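# Place four lab items upright in the plastic rack

## Task

Put the centrifuge tube, the syringe, the glass funnel and the dropper pipette upright in the plastic rack, each in a separate pocket and resting on that pocket's bottom, oriented as the reference image 'manual' shows. Each item is judged on its own, and nothing may be left tipped over.

## Robot and tools

Robot: two Franka FR3 seven-joint arms, left_arm and right_arm, each with a Robotiq 140 mm two-finger gripper and a wrist camera. The left gripper's fingers can fold at a hinge. Parts held near the fingertips get the requested squeeze. Parts held nearer the palm can be pulled inward, held loosely or dropped. Pressing the fingertips into a surface folds them easily, so the next grasp may fail. The right gripper's fingers are rigid.

Frames: the scene frame has its origin at table height, midway between the arms' nominal bases. +z is up, +x points out over the table, and left_arm sits on +y. Measured bases: left_arm near (-0.039, +0.380, 0), right_arm near (-0.045, -0.455, 0). Reported hand positions and orientations are in the scene frame and can be off by a few centimetres. The gripper's fingers point along its own +z and close along its own y. end_effector_position is the point between the closed pads. The fingertips extend about 33 mm past it at gaps up to 40 mm, and about 9 mm when fully open.

A row is 18 numbers, each in [-1, 1]. Nine for left_arm: dx, dy, dz, rx, ry, rz, gripper position, force_limit, speed. Then the same nine for right_arm. The six pose numbers are an offset, not a pose. They are measured along the current Hand target's own axes, from the Hand target as it stood when the action or move began. 1.0 equals 0.6 m, or 180 degrees for rx, ry, rz, which together form one rotation vector. Six zeros re-request the current Hand target. Gripper position: +1 fully open (140 mm), about -0.8 pads touching, -1 closes until blocked. force_limit, -1 to +1, sets squeeze force: about 14 N at -1, 40 N at 0, 58 N at +1. A faster close squeezes harder. speed sets finger speed: about 30 mm/s at -1, 140 at 0, 250 at +1. Both start at +1. To leave a gripper unchanged, resend its last three numbers, because 0 is itself a command.

Tools:
- execute_actions(actions, cameras): actions is a list of actions. Each action is a table of at most 15 rows, one per 1/30 s step. A short table repeats its last row. Every row is an offset from the action's starting Hand target, not from the previous row. Images come only if actions is empty or cameras names them. ["all"] means every camera, [] means none.
- move(target, speed, blend, blocking, cameras): straight-line paths to one row, or through up to 15 rows. All rows are offsets from the same starting Hand targets. speed is metres per second, 0.002 to 2, default 0.25. Rotation is capped at twice that value in rad/s and at 2.5 rad/s. The whole move is limited to 10 s. blend, in metres, rounds corners between rows. With 0, each row is a full stop. Paths do not avoid obstacles or the other arm. Faster paths lag and stray more, and hit harder. Finger values of later rows take effect when the arms and fingers reach that row and stop. The result adds a move: line saying how it ended, such as done, off_target, moving, held or fault, plus limits. limits=paced means the pose was clipped. limits=held means steps were withheld. Unnamed arms ended done, within 3 mm and 2 degrees.
- wait(seconds 0 to 10): lets time pass while the last commands hold.
- stop(): brakes a running move. The fingers keep moving.
- zoom_image(camera, region [x0,y0,x1,y1] in pixels, at most 504 x 504): enlarges part of the newest image from cam_high, cam_low, cam_left_wrist or cam_right_wrist.
- show_instructions(): shows the reference image.
- clear_fault(arm): clears a reported torque or force fault on left_arm or right_arm.
- read_manual(section): licence texts only.
- finished_scene(scene): ends the current scene, given its number. This cannot be undone.

Control: each step, the commanded pose is clipped to within 70 mm and 16 degrees of the measured gripper. Hand target in the result is the last commanded pose after clipping, and the next offsets count from it. A gripper may stop short. Send the next command, or the missing distance as an offset, to close the gap. If an arm is pressing on something, command its target back beyond the gripper. Large wrist turns can swing the elbow.

Grasping: send position -1, then check that object_status is 2. Codes: 0 moving, 1 blocked while opening, 2 blocked while closing, 3 reached or pads met, which does not guarantee the part is held. To squeeze harder, raise force_limit and change position slightly, for example -1 to -0.98. To soften a grip, reopen and close slowly. position_measured is in counts: 3 open, about 75 is 100 mm, 139 is 60 mm, 200 is 20 mm, 230 is pads touching.

Results also list joint positions, torques, external joint torques, flange force along the gripper axes, joint velocities (which may read within noise), Tool commands, and Wrist depth. Wrist depth is a 7x7 grid of distances ahead of each wrist camera, rows separated by ' / ', with '-' meaning no reading. Camera calibration (K, distortion, T_world_to_cam) is provided for all four cameras.

Avoid: dropping parts, releasing them while moving, slamming, or striking the table, rack or camera stand. Anything off the table is a failure. Do not squeeze hard on a part still resting on something, and do not press the arms or grippers against each other. Never close one gripper on the other's fingers. Contact torque at a joint limit (35, 35, 32, 30, 12, 12, 12 N m) or 40 N of outside force, including held weight, stops the arm until clear_fault. Going past a joint's range or over its speed limit also stops it. After a force fault with the arm stuck by its own grip, open first. Long holding or stretched-out poses heat motors. A MOTOR HOT line can precede a 30-60 s over-temperature stop. Loose objects may occasionally be nudged.

Each tool is called by a JSON object that holds its "method" and its "body".

Reference images:

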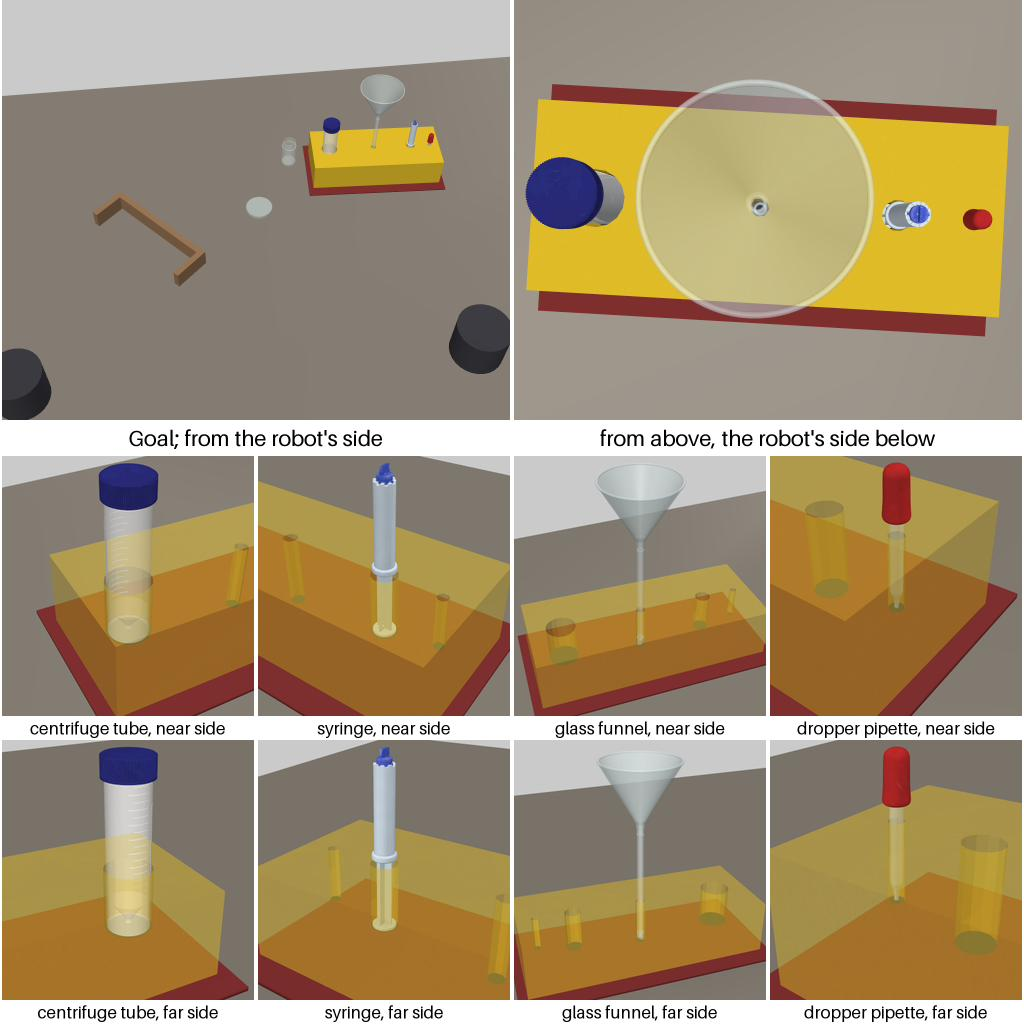

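## Session

{"method": "execute_actions", "body": {"actions": []}}

Scene clock: 0.00 s.
left_arm: end_effector_position=(+0.7111, +0.4844, +0.2394) position_measured=3 object_status=3 end_effector_quat_wxyz=(-0.184, +0.963, +0.174, +0.094) | right_arm: end_effector_position=(+0.3500, -0.2879, +0.1347) position_measured=3 object_status=3 end_effector_quat_wxyz=(+0.566, +0.824, +0.035, +0.000)
Joint positions: left_arm=[-0.121 0.548 0.115 -1.327 0.368 1.974 -2.053] | right_arm=[0.862 0.563 0.039 -1.855 -0.685 1.363 -0.49]
Joint velocities: within noise
Joint torques (N m): no reading
External joint torques (N m): no reading
Flange force (N): no reading
Wrist depth (mm): cam_left_wrist=[1587 1446 1328 1215 1142 1053 981 / 1598 465 438 1215 1137 1068 993 / 1655 468 434 402 377 1048 1015 / 1668 459 440 407 376 353 322 / - 469 443 411 383 358 108 / - 486 448 414 383 359 336 / 538 499 456 420 392 361 344] | cam_right_wrist=[- 129 175 273 - 2148 - / 168 146 201 328 - - - / 177 220 311 510 - - - / 174 198 327 542 - 145 122 / - 237 347 586 - - 105 / 201 249 365 634 - - - / 210 260 396 620 - - -]
Hand target: left_arm +0.7111, +0.4844, +0.2394; -0.184, +0.963, +0.174, +0.094 | right_arm +0.3500, -0.2879, +0.1347; +0.566, +0.824, +0.035, +0.000
Tool commands: left_gripper/position=+1.0 left_gripper/force_limit=+1.0 left_gripper/speed=+1.0 right_gripper/position=+1.0 right_gripper/force_limit=+1.0 right_gripper/speed=+1.0

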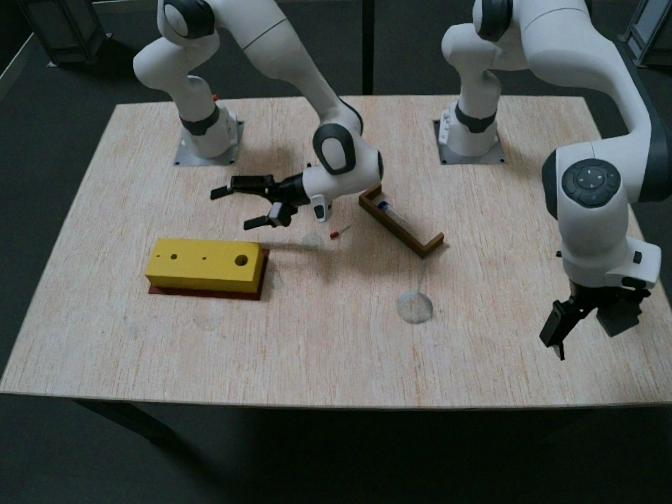

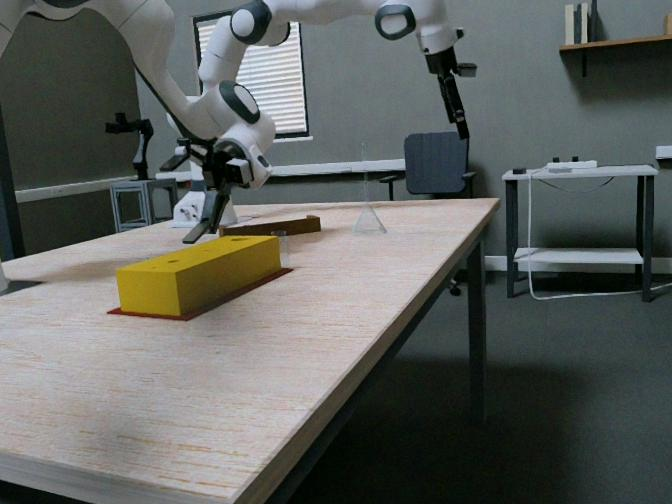

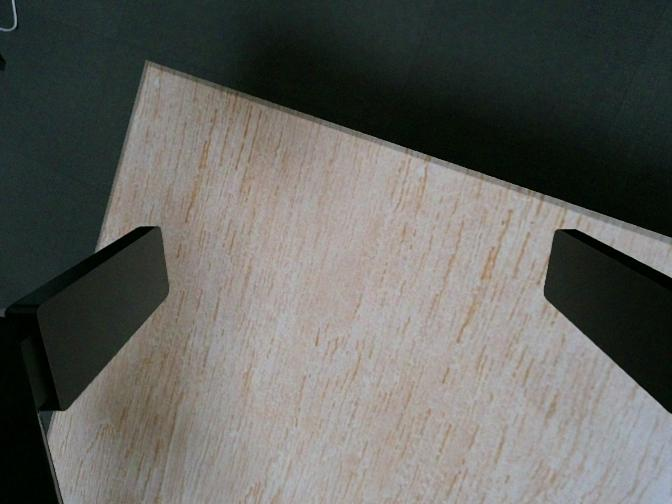

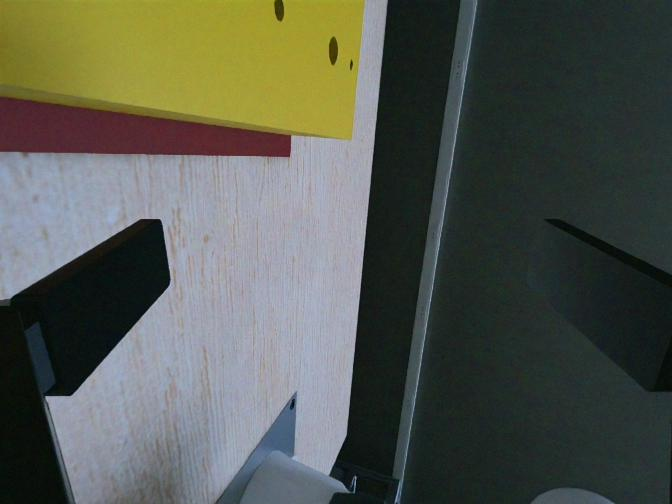

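{"method": "zoom_image", "body": {"camera": "cam_high", "region": [280, 170, 480, 340]}}

{"method": "zoom_image", "body": {"camera": "cam_high", "region": [120, 160, 320, 330]}}

{"method": "zoom_image", "body": {"camera": "cam_low", "region": [100, 130, 400, 330]}}

{"method": "zoom_image", "body": {"camera": "cam_low", "region": [240, 130, 440, 280]}}

Scaled by 2.520 from the camera's 672x504 image, which has a finer 960x720 frame.

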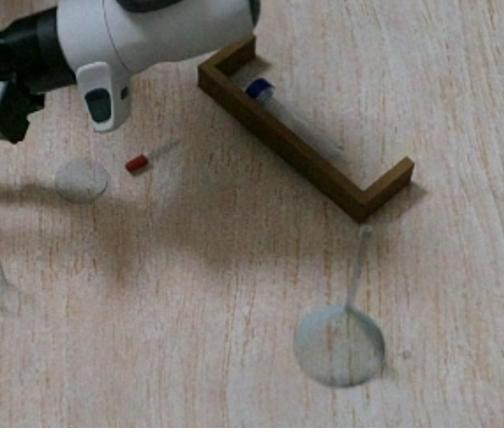

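Scaled by 2.520 from the camera's 672x504 image, which has a finer 960x720 frame.

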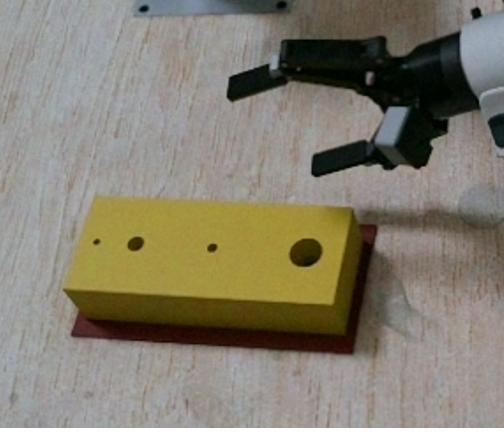

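Scaled by 1.680 from the camera's 672x504 image, which has a finer 960x720 frame.

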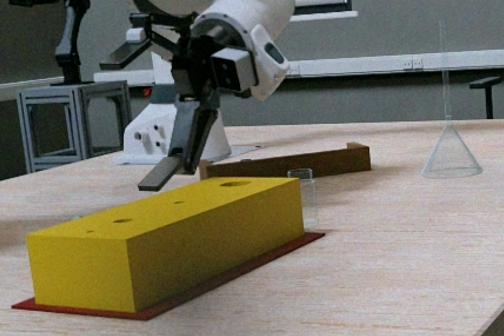

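Scaled by 2.520 from the camera's 672x504 image, which has a finer 960x720 frame.

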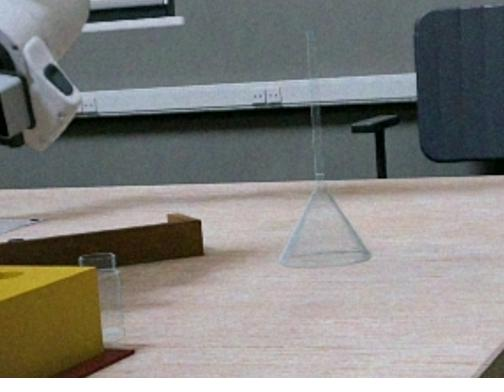

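{"method": "move", "body": {"target": [-0.5345, 0.1088, -0.5655, -0.1188, -0.0607, 0.1123, 1, 1, 1, 0.0612, 0.5018, -0.167, 0.3826, 0, 0.0237, 1, 1, 1], "speed": 0.35, "cameras": ["all"]}}

Scene clock: 7.67 s.
left_arm: end_effector_position=(+0.4016, +0.2003, +0.4512) position_measured=3 object_status=3 end_effector_quat_wxyz=(+0.000, +1.000, -0.001, +0.003) | right_arm: end_effector_position=(+0.4012, -0.3010, +0.4502) position_measured=3 object_status=3 end_effector_quat_wxyz=(+0.001, +1.000, -0.005, +0.002)
Joint positions: left_arm=[-0.303 -0.229 -0.098 -1.727 -0.021 1.504 -1.939] | right_arm=[0.658 -0.25 -0.272 -1.74 -0.07 1.502 -1.169]
Joint velocities: left_arm=[within noise] | right_arm=[0.002 0 0.001 0 0.001 0 -0.008]
Joint torques (N m): left_arm=[0.38 -23.41 -0.1 22.15 0.4 2.58 0.1] | right_arm=[0.26 -21.74 0.84 24.8 1.12 2.41 -0.26]
External joint torques (N m): left_arm=[0.51 -0.04 -0.43 -1.47 -0.5 -0.06 0.1] | right_arm=[0.37 0.21 -0.99 1.05 0.3 -0.25 -0.26]
Flange force (N): left_arm=[-4.5 -1.8 5.1] | right_arm=[5.1 -0.4 -4.8]
Wrist depth (mm): cam_left_wrist=[533 534 540 538 540 538 547 / 568 563 565 564 571 568 560 / 590 590 596 593 596 600 603 / 619 619 628 633 633 617 619 / - 656 672 682 672 672 107 / 716 709 694 709 716 718 112 / 762 749 598 767 764 762 772] | cam_right_wrist=[510 508 512 509 515 519 528 / 540 545 548 484 488 549 564 / 568 577 582 577 586 591 593 / 590 143 620 627 623 146 622 / - 655 674 674 680 698 105 / 726 711 716 730 650 738 735 / 792 786 801 798 527 798 -]
Hand target: left_arm +0.3999, +0.1999, +0.4502; +0.000, +1.000, +0.000, +0.000 | right_arm +0.4002, -0.3002, +0.4499; +0.000, +1.000, +0.000, +0.000
Off the commanded pose: left_arm 0.002 m, 0 deg | right_arm 0.001 m, 1 deg.
move: done
camera_calibration:
cam_left_wrist: T_world_to_cam=[[0.0028173, -0.999996, -0.000966527, 0.205311], [-0.942872, -0.00297835, 0.333142, 0.227182], [-0.333143, -0.000027248, -0.942876, 0.700663], [0, 0, 0, 1]] pos_world=[0.447046, 0.206005, 0.585153]
cam_right_wrist: T_world_to_cam=[[-0.00421316, -0.999774, 0.0208476, -0.30144], [-0.943804, 0.0108654, 0.330326, 0.23822], [-0.330478, -0.0182843, -0.943637, 0.692887], [0, 0, 0, 1]] pos_world=[0.452547, -0.291291, 0.581427]

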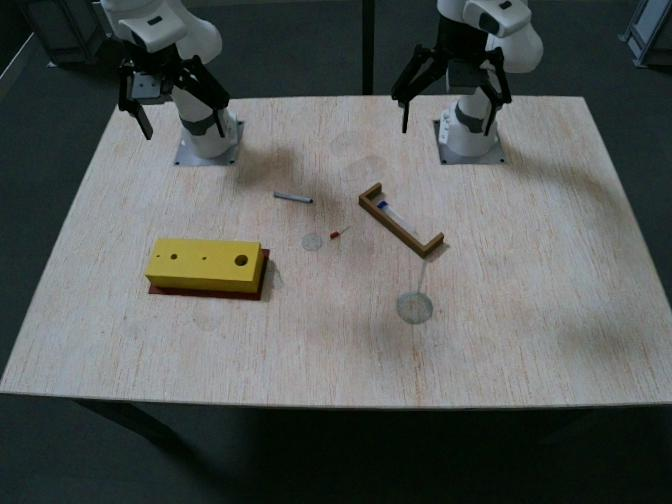

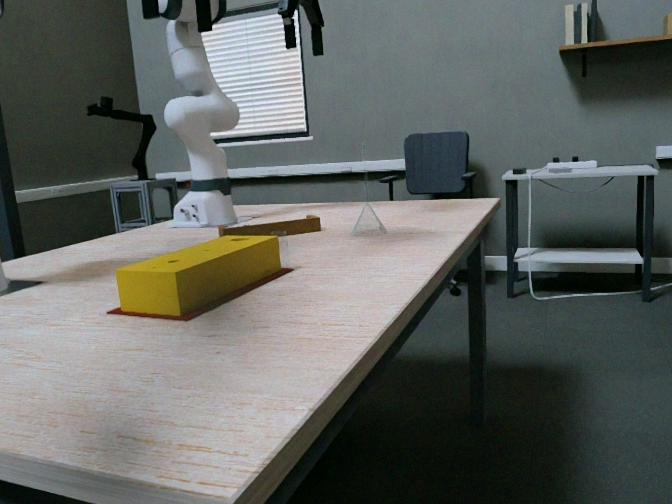

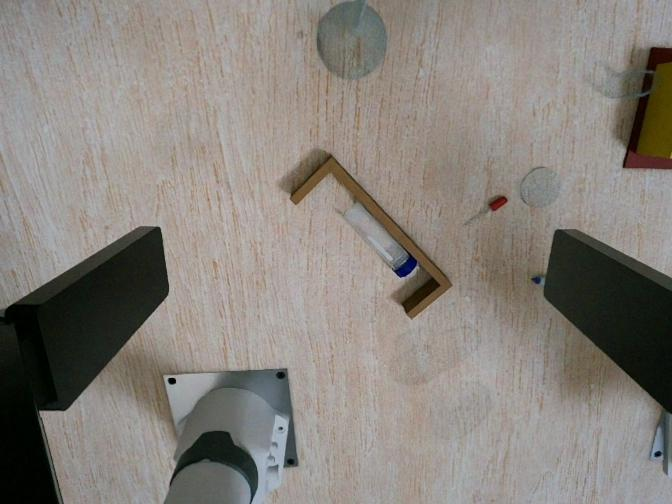

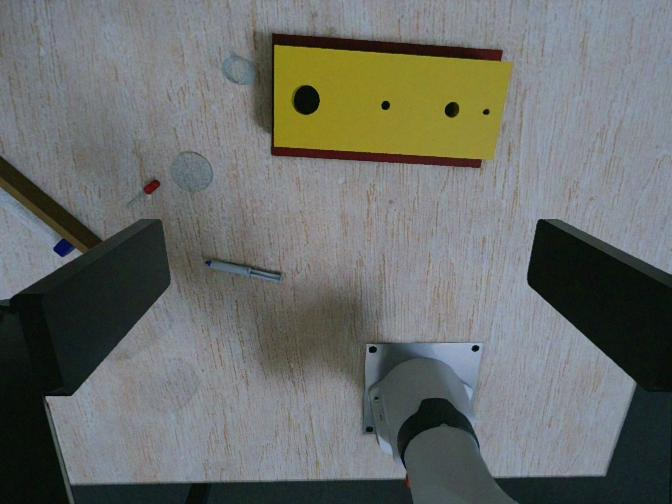

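{"method": "zoom_image", "body": {"camera": "cam_right_wrist", "region": [110, 140, 310, 300]}}

{"method": "zoom_image", "body": {"camera": "cam_right_wrist", "region": [210, 20, 530, 180]}}

{"method": "zoom_image", "body": {"camera": "cam_left_wrist", "region": [270, 130, 470, 330]}}

{"method": "zoom_image", "body": {"camera": "cam_left_wrist", "region": [440, 140, 600, 300]}}

{"method": "zoom_image", "body": {"camera": "cam_left_wrist", "region": [290, 0, 410, 120]}}

Scaled by 2.520 from the camera's 672x504 image, which has a finer 960x720 frame.

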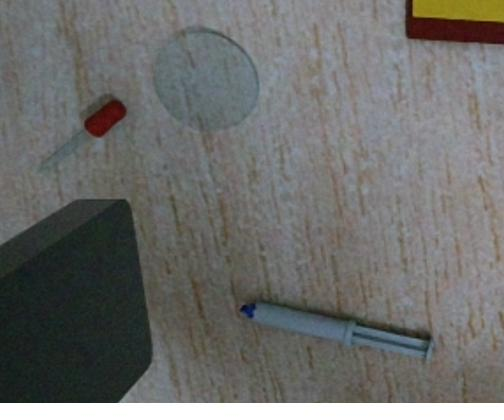

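Scaled by 1.575 from the camera's 672x504 image, which has a finer 960x720 frame.

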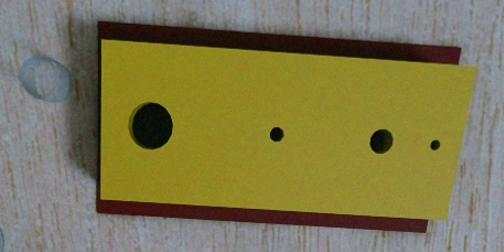

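Scaled by 2.520 from the camera's 672x504 image, which has a finer 960x720 frame.

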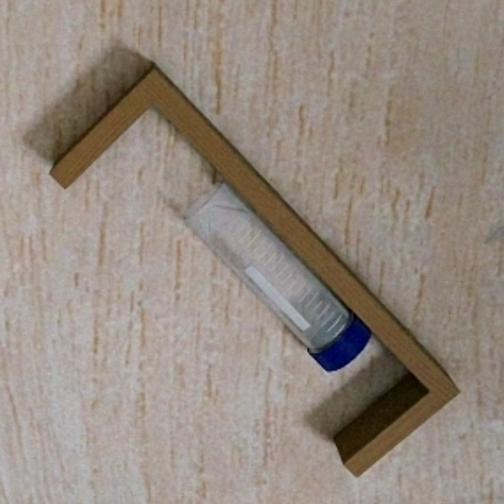

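Scaled by 3.150 from the camera's 672x504 image, which has a finer 960x720 frame.

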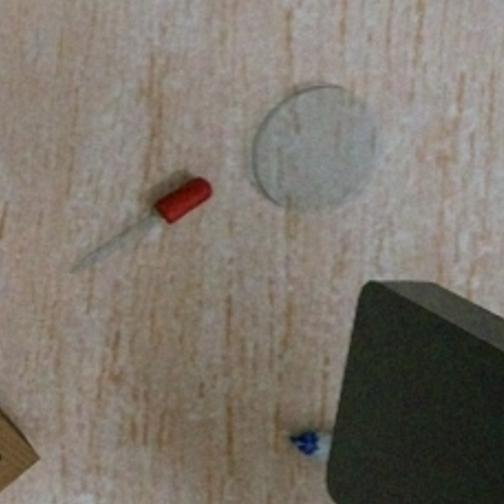

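Scaled by 4.200 from the camera's 672x504 image, which has a finer 960x720 frame.

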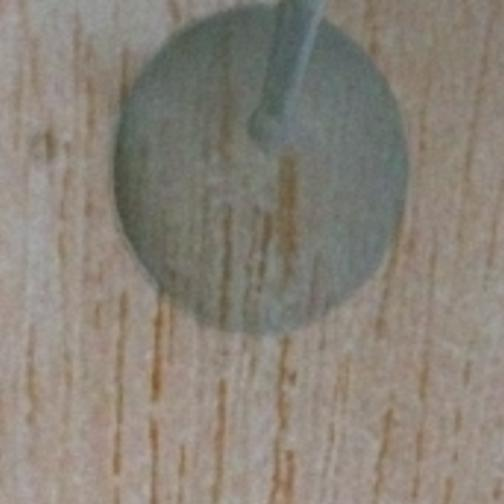

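{"method": "move", "body": {"target": [0.1667, -0.3667, 0.1667, -0.385, -0.385, -0.385, 1, 1, 1, -0.0383, -0.39, 0.538, 0.05, -0.1034, 0.2841, -0.32, 0, 0], "speed": 0.4, "cameras": ["all"]}}

Scene clock: 23.63 s.
left_arm: end_effector_position=(+0.5006, +0.4204, +0.3480) position_measured=3 object_status=3 end_effector_quat_wxyz=(+0.500, +0.502, +0.500, -0.498) | right_arm: end_effector_position=(+0.3767, -0.0671, +0.1272) position_measured=169 object_status=3 end_effector_quat_wxyz=(-0.075, +0.889, -0.425, -0.156)
Joint positions: left_arm=[0.35 0.563 0.339 -1.639 -1.269 0.944 -2.37] | right_arm=[0.724 0.211 -0.14 -2.07 0.468 2.192 -0.381]
Joint velocities: left_arm=[within noise] | right_arm=[0.001 0 0 0.001 0 0 0.004]
Joint torques (N m): left_arm=[0.4 -45.99 3.39 18.64 -2.69 -1.92 -0.13] | right_arm=[0.2 -38.47 -1.66 23.33 0.98 2.28 0.29]
External joint torques (N m): left_arm=[0.31 -1.2 -0.52 -1.45 -0.53 -0.17 -0.1] | right_arm=[0.29 -0.66 -0.84 0.44 0.27 0.15 0.3]
Flange force (N): left_arm=[-2.1 -6.3 5.8] | right_arm=[-0.7 0.2 -1.1]
Wrist depth (mm): cam_left_wrist=[896 1248 580 1262 2457 2786 2218 / 865 985 621 697 - 3311 - / 3410 976 674 690 - - 2967 / - 146 688 - 3808 - 124 / - 127 3939 - - - 107 / - - - - - 2820 102 / - - - - - - -] | cam_right_wrist=[202 204 206 207 207 210 211 / 226 227 228 231 234 236 238 / 256 260 260 262 266 268 266 / 295 289 282 296 149 300 314 / - - 94 337 - 90 349 / - 72 - 442 - - 74 / - - - 572 - - -]
Hand target: left_arm +0.5000, +0.4197, +0.3500; +0.500, +0.500, +0.500, -0.501 | right_arm +0.3770, -0.0663, +0.1270; -0.075, +0.886, -0.429, -0.156
Off the commanded pose: left_arm 0.002 m, 0 deg | right_arm 0.001 m, 1 deg.
move: done
camera_calibration:
cam_left_wrist: T_world_to_cam=[[1, 0.0000379288, -0.000202021, -0.494736], [0.000177683, 0.334627, 0.942351, -0.470395], [0.000103344, -0.942351, 0.334627, 0.421118], [0, 0, 0, 1]] pos_world=[0.494776, 0.554267, 0.302259]
cam_right_wrist: T_world_to_cam=[[-0.770906, -0.636743, 0.0161782, 0.25276], [-0.483739, 0.601809, 0.63547, 0.146704], [-0.414368, 0.482061, -0.771956, 0.427696], [0, 0, 0, 1]] pos_world=[0.443044, -0.13352, 0.232848]

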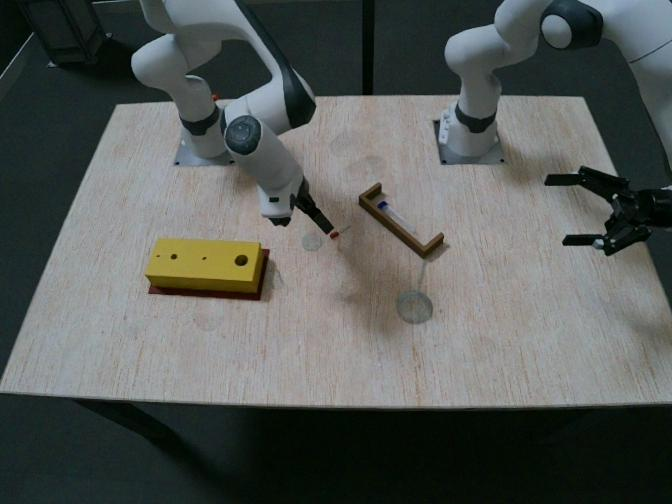

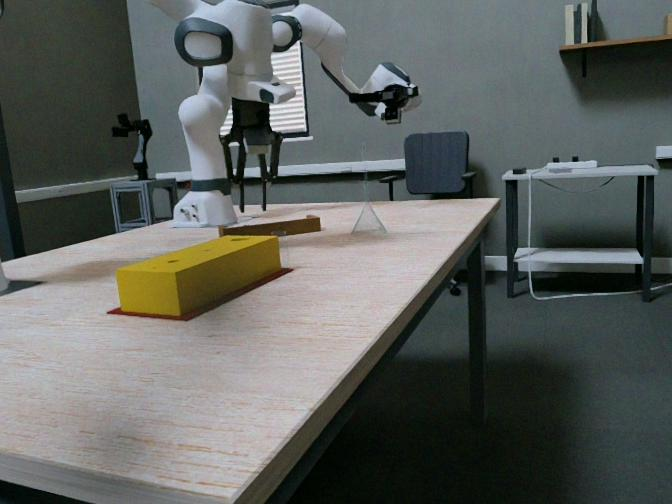

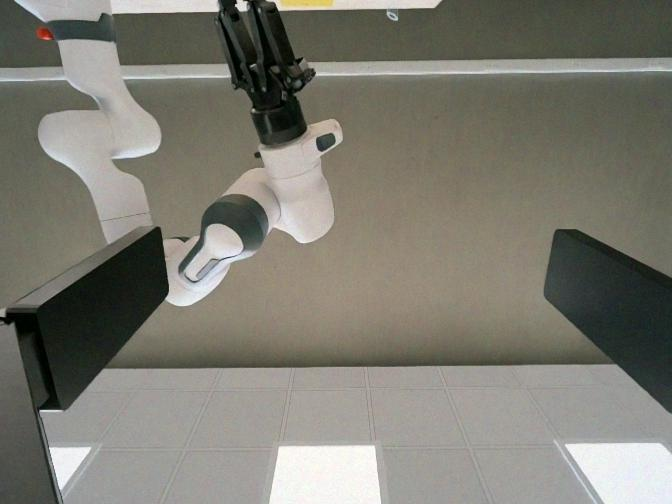

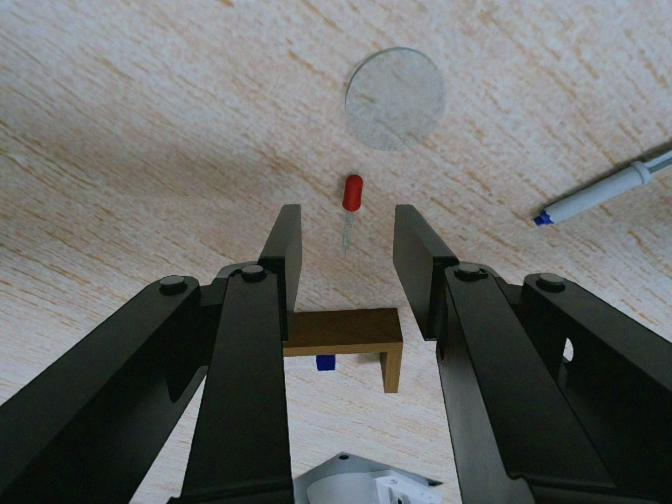

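{"method": "zoom_image", "body": {"camera": "cam_right_wrist", "region": [260, 150, 440, 330]}}

Scaled by 2.800 from the camera's 672x504 image, which has a finer 960x720 frame.

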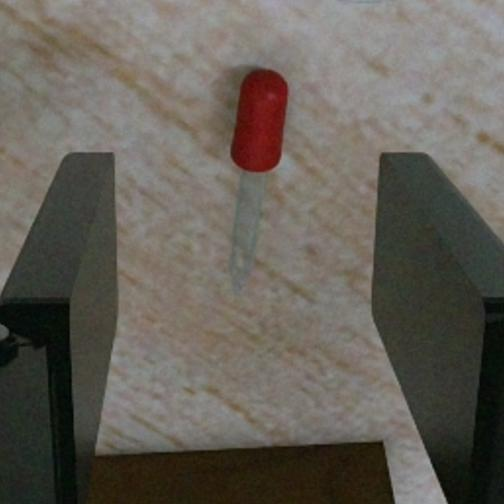

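{"method": "move", "body": {"target": [0.3917, 0.0467, 0.2, 0, 0, 0, -0.32, 0, 0, -0.013, 0.0095, 0.1383, 0.0082, 0, 0.0225, -0.32, 0, 0], "speed": 0.25, "cameras": ["cam_left_wrist", "cam_right_wrist", "cam_low"]}}

{"method": "zoom_image", "body": {"camera": "cam_right_wrist", "region": [260, 150, 440, 330]}}

{"method": "zoom_image", "body": {"camera": "cam_low", "region": [300, 130, 440, 250]}}

Scene clock: 27.63 s.
left_arm: end_effector_position=(+0.5260, +0.2986, +0.1156) position_measured=169 object_status=3 end_effector_quat_wxyz=(+0.497, +0.498, +0.500, -0.505) | right_arm: end_effector_position=(+0.3507, -0.0425, +0.0524) position_measured=169 object_status=3 end_effector_quat_wxyz=(-0.081, +0.872, -0.459, -0.153)
Joint positions: left_arm=[0.196 0.906 0.244 -1.677 -1.338 1.209 -2.075] | right_arm=[0.77 0.306 -0.1 -2.158 0.579 2.404 -0.369]
Joint velocities: left_arm=[0.001 0 0 -0.001 0 0 0.006] | right_arm=[within noise]
Joint torques (N m): left_arm=[0.39 -48.52 3.19 15.03 -1.77 -1.99 0.43] | right_arm=[0.21 -39.22 -1.45 21.4 0.62 2.28 0.13]
External joint torques (N m): left_arm=[0.38 -0.78 -0.5 -0.67 -0.49 0.31 0.46] | right_arm=[0.11 -0.34 -0.76 0.49 0.28 0.15 0.14]
Flange force (N): left_arm=[-2.0 -4.1 2.8] | right_arm=[-0.2 -0.8 -0.6]
Wrist depth (mm): cam_left_wrist=[198 348 348 349 346 345 340 / 799 463 611 638 2596 3006 2786 / 872 509 484 - 2626 3046 2753 / 896 968 510 4154 142 3046 - / - 79 90 5439 121 91 79 / - - 63 - - 63 - / - - - - - - 66] | cam_right_wrist=[137 138 138 139 140 142 142 / 152 154 155 156 157 158 160 / 173 174 175 176 178 180 181 / 199 195 189 203 149 202 211 / - - 93 242 90 90 233 / - 72 - 256 - - 74 / - - - 385 - - -]
Hand target: left_arm +0.5278, +0.2995, +0.1151; +0.500, +0.500, +0.500, -0.501 | right_arm +0.3504, -0.0419, +0.0517; -0.081, +0.870, -0.462, -0.153
Off the commanded pose: left_arm 0.002 m, 1 deg | right_arm 0.001 m, 0 deg.
move: done
camera_calibration:
cam_left_wrist: T_world_to_cam=[[0.999873, -0.0062366, -0.0146372, -0.51671], [0.015887, 0.341481, 0.939755, -0.220626], [-0.000862564, -0.939868, 0.341536, 0.383124], [0, 0, 0, 1]] pos_world=[0.52048, 0.432203, 0.0689207]
cam_right_wrist: T_world_to_cam=[[-0.817632, -0.575534, 0.0154134, 0.268648], [-0.436286, 0.636834, 0.635686, 0.151733], [-0.375675, 0.513033, -0.771794, 0.334992], [0, 0, 0, 1]] pos_world=[0.411703, -0.113875, 0.157949]
Images, in order (width x height): cam_low 672x504, cam_left_wrist 672x504, cam_right_wrist 672x504.

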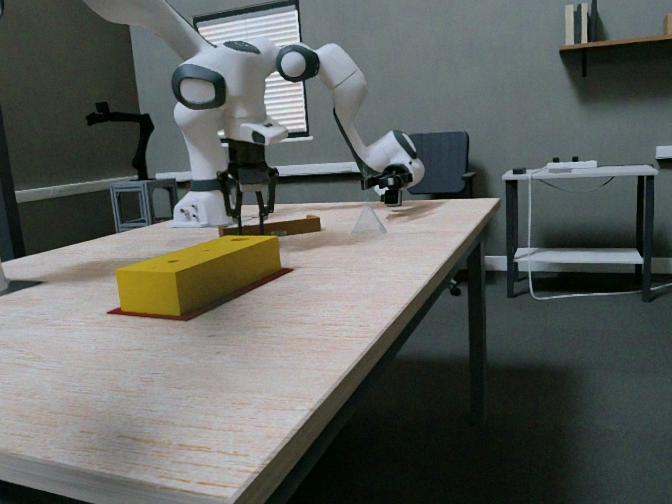

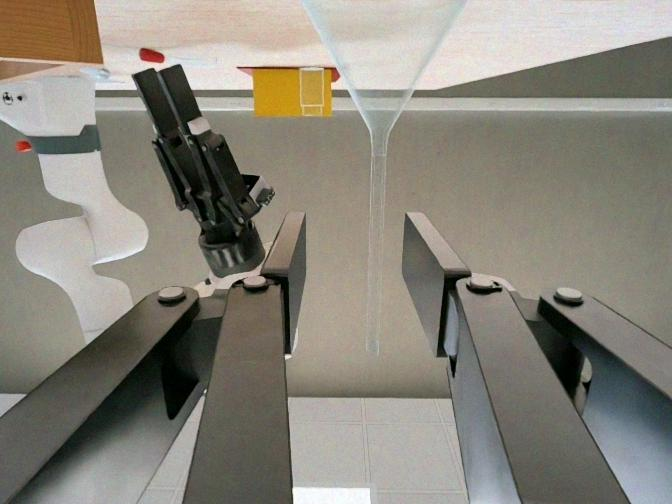

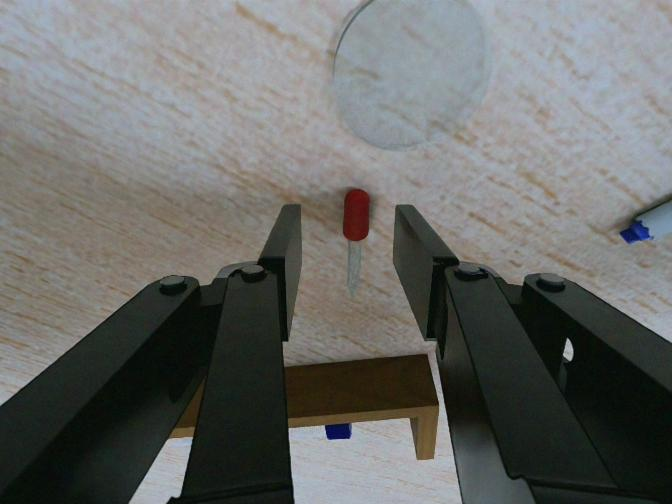

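Scaled by 2.800 from the camera's 672x504 image, which has a finer 960x720 frame.

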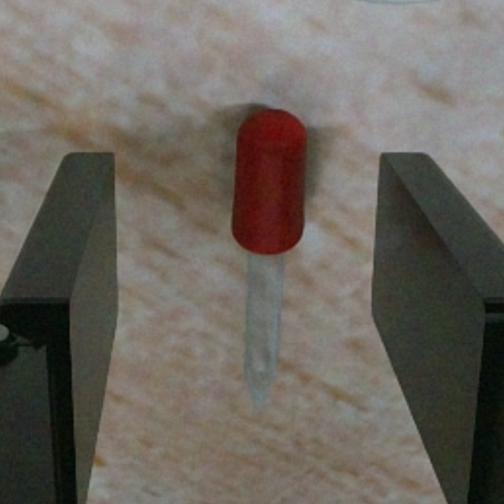

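Scaled by 3.600 from the camera's 672x504 image, which has a finer 960x720 frame.

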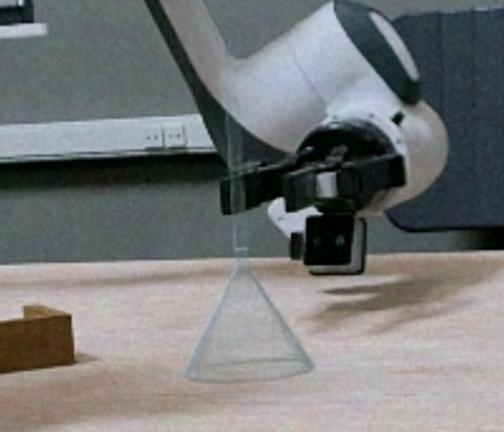

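{"method": "move", "body": {"target": [[0, 0.03, 0.0833, 0, 0, 0, -0.32, 0, 0, -0.0033, 0.0067, 0.025, 0, 0, 0, -0.32, 0, 0], [0, 0.03, 0.0833, 0, 0, 0, -0.32, 0, 0, -0.0033, 0.0067, 0.025, 0, 0, 0, -1, -0.5, -1]], "speed": 0.08, "cameras": ["cam_left_wrist", "cam_right_wrist", "cam_low"]}}

{"method": "zoom_image", "body": {"camera": "cam_right_wrist", "region": [260, 150, 440, 330]}}

Scene clock: 31.97 s.
left_arm: end_effector_position=(+0.5445, +0.2493, +0.1156) position_measured=169 object_status=3 end_effector_quat_wxyz=(+0.501, +0.501, +0.497, -0.501) | right_arm: end_effector_position=(+0.3433, -0.0381, +0.0394) position_measured=215 object_status=0 end_effector_quat_wxyz=(-0.081, +0.870, -0.462, -0.153)
Joint positions: left_arm=[0.13 0.897 0.212 -1.69 -1.402 1.274 -2.083] | right_arm=[0.774 0.324 -0.084 -2.171 0.599 2.438 -0.369]
Joint torques (N m): left_arm=[0.45 -48.87 2.39 14.87 -1.84 -1.99 -0.1] | right_arm=[-0.26 -39.25 -0.9 20.59 0.53 2.28 -0.15]
External joint torques (N m): left_arm=[0.49 -1.04 -0.5 -1.02 -0.49 0.28 -0.07] | right_arm=[-0.27 -0.36 -0.22 0.22 0.24 0.16 -0.14]
Flange force (N): left_arm=[-3.7 -5.0 2.9] | right_arm=[0.6 0.4 -0.1]
Wrist depth (mm): cam_left_wrist=[331 336 342 347 355 359 297 / 764 393 606 3087 3360 - 2626 / 822 425 - - - 2626 3006 / 856 929 134 - 142 - - / - 79 90 - 121 91 79 / - - 63 - - 63 - / - - - - - - 66] | cam_right_wrist=[127 128 126 127 128 129 130 / 139 141 142 142 144 145 146 / 157 159 161 159 163 165 167 / 181 183 179 111 179 191 193 / 213 - 90 - 90 83 230 / - 65 - - - - - / - - - - - - -]
Hand target: left_arm +0.5457, +0.2496, +0.1151; +0.500, +0.500, +0.500, -0.501 | right_arm +0.3431, -0.0384, +0.0383; -0.081, +0.870, -0.462, -0.153
Off the commanded pose: left_arm 0.001 m, 0 deg | right_arm 0.001 m, 0 deg.
move: done
camera_calibration:
cam_left_wrist: T_world_to_cam=[[0.999986, -0.00519471, -0.000897786, -0.537425], [0.00261782, 0.341495, 0.93988, -0.196887], [-0.00457582, -0.939869, 0.341504, 0.338836], [0, 0, 0, 1]] pos_world=[0.539483, 0.382906, 0.0688541]
cam_right_wrist: T_world_to_cam=[[-0.82226, -0.568836, 0.017731, 0.267105], [-0.42987, 0.641197, 0.635671, 0.151887], [-0.372962, 0.515065, -0.771756, 0.319053], [0, 0, 0, 1]] pos_world=[0.403916, -0.109784, 0.144945]
Images, in order (width x height): cam_low 672x504, cam_left_wrist 672x504, cam_right_wrist 672x504.

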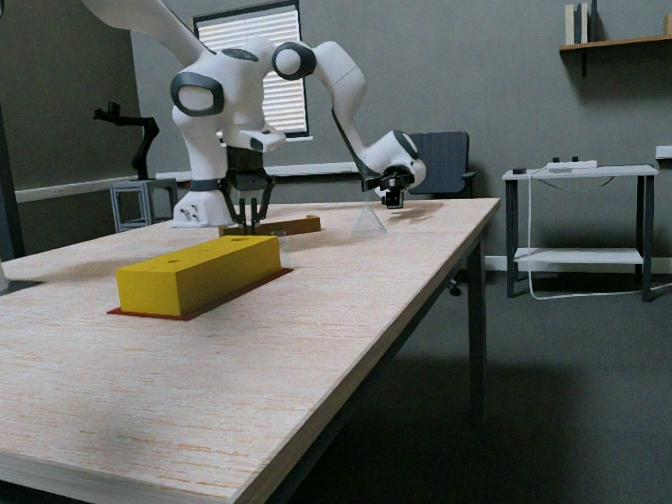

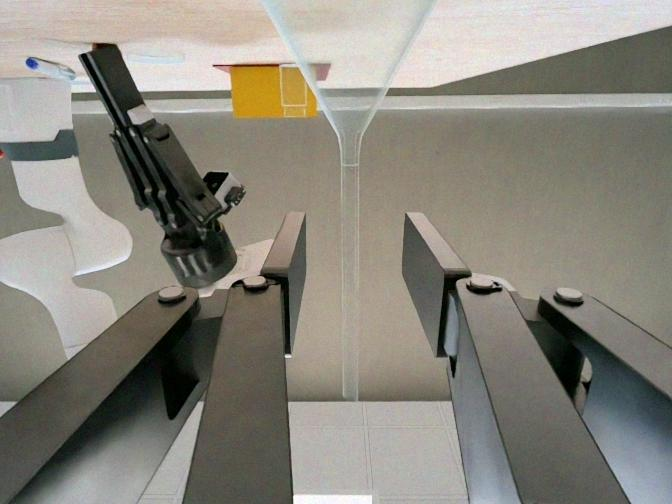

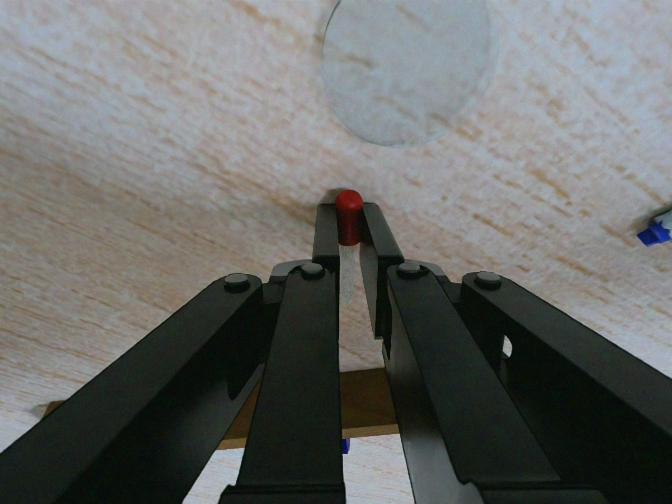

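Scaled by 2.800 from the camera's 672x504 image, which has a finer 960x720 frame.

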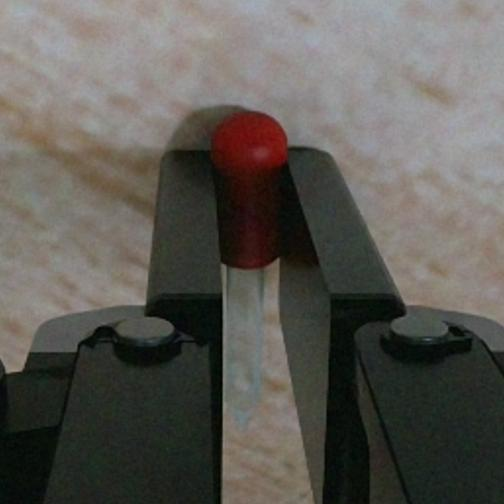

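{"method": "move", "body": {"target": [0, -0.0023, 0.0667, 0, 0, 0, -0.32, 0, 0, -0.0853, 0.0001, -0.2352, 0, 0, 0, -1, -0.5, -1], "speed": 0.15, "cameras": ["cam_left_wrist", "cam_right_wrist", "cam_low"]}}

{"method": "zoom_image", "body": {"camera": "cam_left_wrist", "region": [240, 120, 480, 420]}}

{"method": "zoom_image", "body": {"camera": "cam_low", "region": [320, 140, 440, 250]}}

{"method": "zoom_image", "body": {"camera": "cam_right_wrist", "region": [290, 170, 410, 320]}}

Scene clock: 38.60 s.
left_arm: end_effector_position=(+0.5433, +0.2102, +0.1152) position_measured=169 object_status=3 end_effector_quat_wxyz=(+0.498, +0.498, +0.500, -0.503) | right_arm: end_effector_position=(+0.3438, -0.0379, +0.1890) position_measured=215 object_status=2 end_effector_quat_wxyz=(-0.084, +0.871, -0.460, -0.153)
Joint positions: left_arm=[0.075 0.866 0.194 -1.748 -1.442 1.324 -2.082] | right_arm=[0.786 0.074 -0.128 -2.098 0.435 2.155 -0.183]
Joint velocities: left_arm=[within noise] | right_arm=[0.001 0.001 -0.002 0.001 0.001 -0.001 0.006]
Joint torques (N m): left_arm=[0.16 -48.44 2.01 14.45 -1.79 -2.02 0.38] | right_arm=[-0.11 -34.28 -0.92 24.93 0.53 2.02 0.26]
External joint torques (N m): left_arm=[0.25 -1.29 -0.41 -1.2 -0.48 0.28 0.41] | right_arm=[-0.02 0.09 -0.61 0.98 -0.28 -0.28 0.27]
Flange force (N): left_arm=[-4.1 -7.3 3.2] | right_arm=[-0.5 -4.1 -2.1]
Wrist depth (mm): cam_left_wrist=[343 343 344 346 344 345 287 / 752 2856 549 810 3685 2405 - / 791 2688 - 3173 2155 3360 - / 822 406 115 3006 142 - 3626 / - 78 90 - 121 91 3410 / - - 63 - - 63 - / - - - - - - 66] | cam_right_wrist=[258 259 261 262 265 265 263 / 288 291 291 294 295 299 299 / 326 327 333 325 336 337 342 / 375 369 362 106 368 390 394 / 432 - 90 - 90 83 469 / - 65 - - - - - / - - - - - - -]
Hand target: left_arm +0.5443, +0.2095, +0.1151; +0.500, +0.500, +0.500, -0.501 | right_arm +0.3432, -0.0384, +0.1884; -0.081, +0.870, -0.462, -0.153
Off the commanded pose: left_arm 0.001 m, 0 deg | right_arm 0.001 m, 0 deg.
move: done
camera_calibration:
cam_left_wrist: T_world_to_cam=[[0.999921, -0.00408802, -0.0118973, -0.535296], [0.0125783, 0.340613, 0.940119, -0.188384], [0.000209168, -0.940195, 0.340638, 0.299751], [0, 0, 0, 1]] pos_world=[0.53756, 0.343802, 0.0686279]
cam_right_wrist: T_world_to_cam=[[-0.8197, -0.572696, 0.0105329, 0.265337], [-0.435577, 0.635172, 0.637831, 0.0582067], [-0.371974, 0.518242, -0.770104, 0.434074], [0, 0, 0, 1]] pos_world=[0.404314, -0.109969, 0.294361]
Images, in order (width x height): cam_low 672x504, cam_left_wrist 672x504, cam_right_wrist 672x504.

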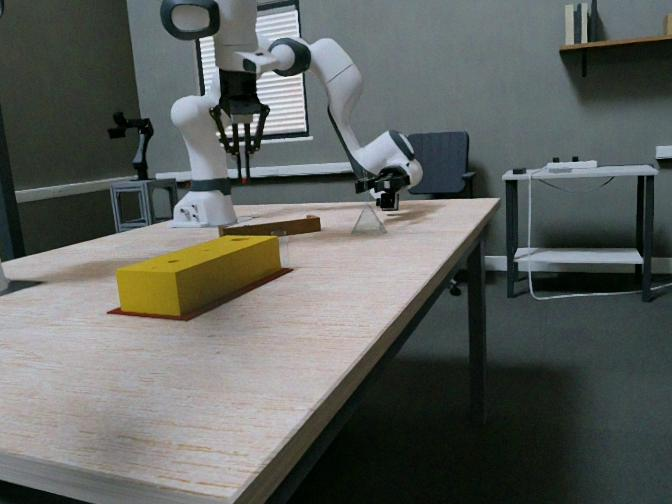

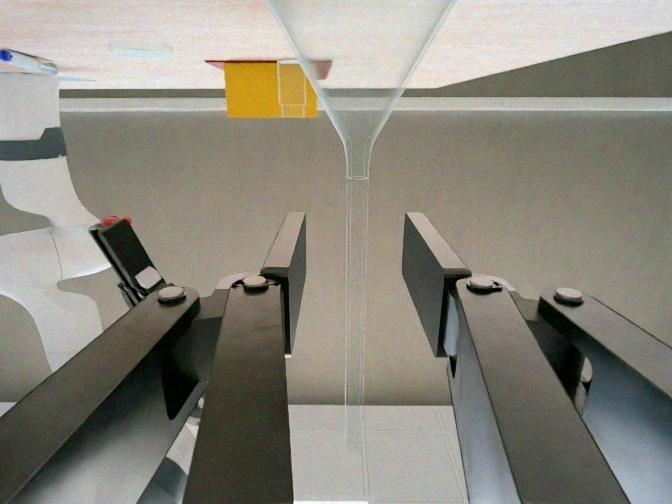

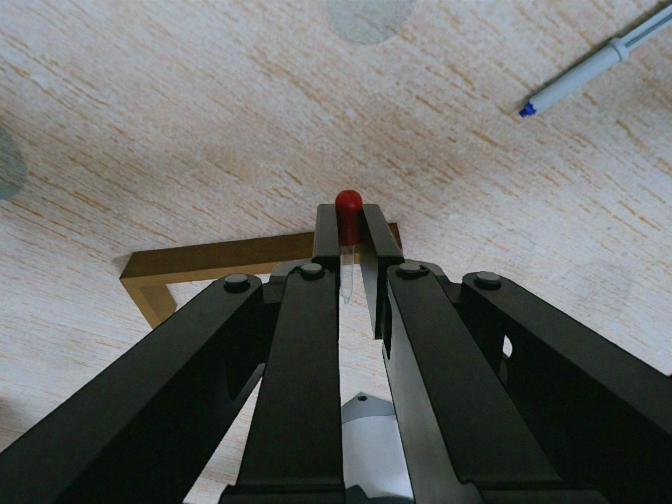

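Scaled by 1.680 from the camera's 672x504 image, which has a finer 960x720 frame.

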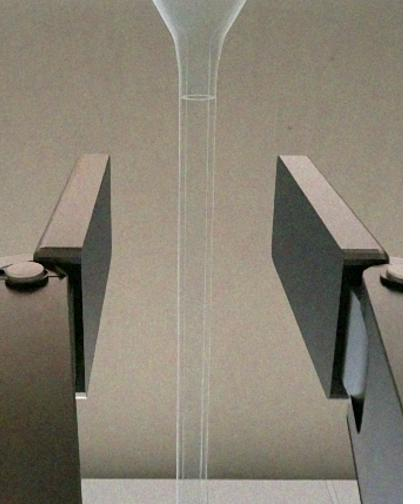

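Scaled by 4.200 from the camera's 672x504 image, which has a finer 960x720 frame.

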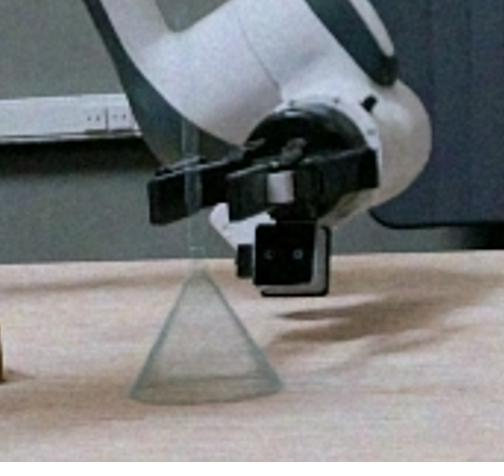

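Scaled by 3.360 from the camera's 672x504 image, which has a finer 960x720 frame.

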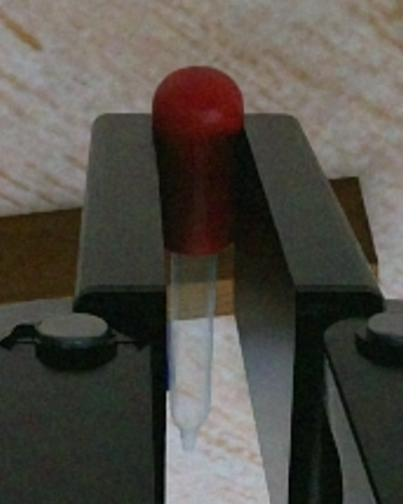

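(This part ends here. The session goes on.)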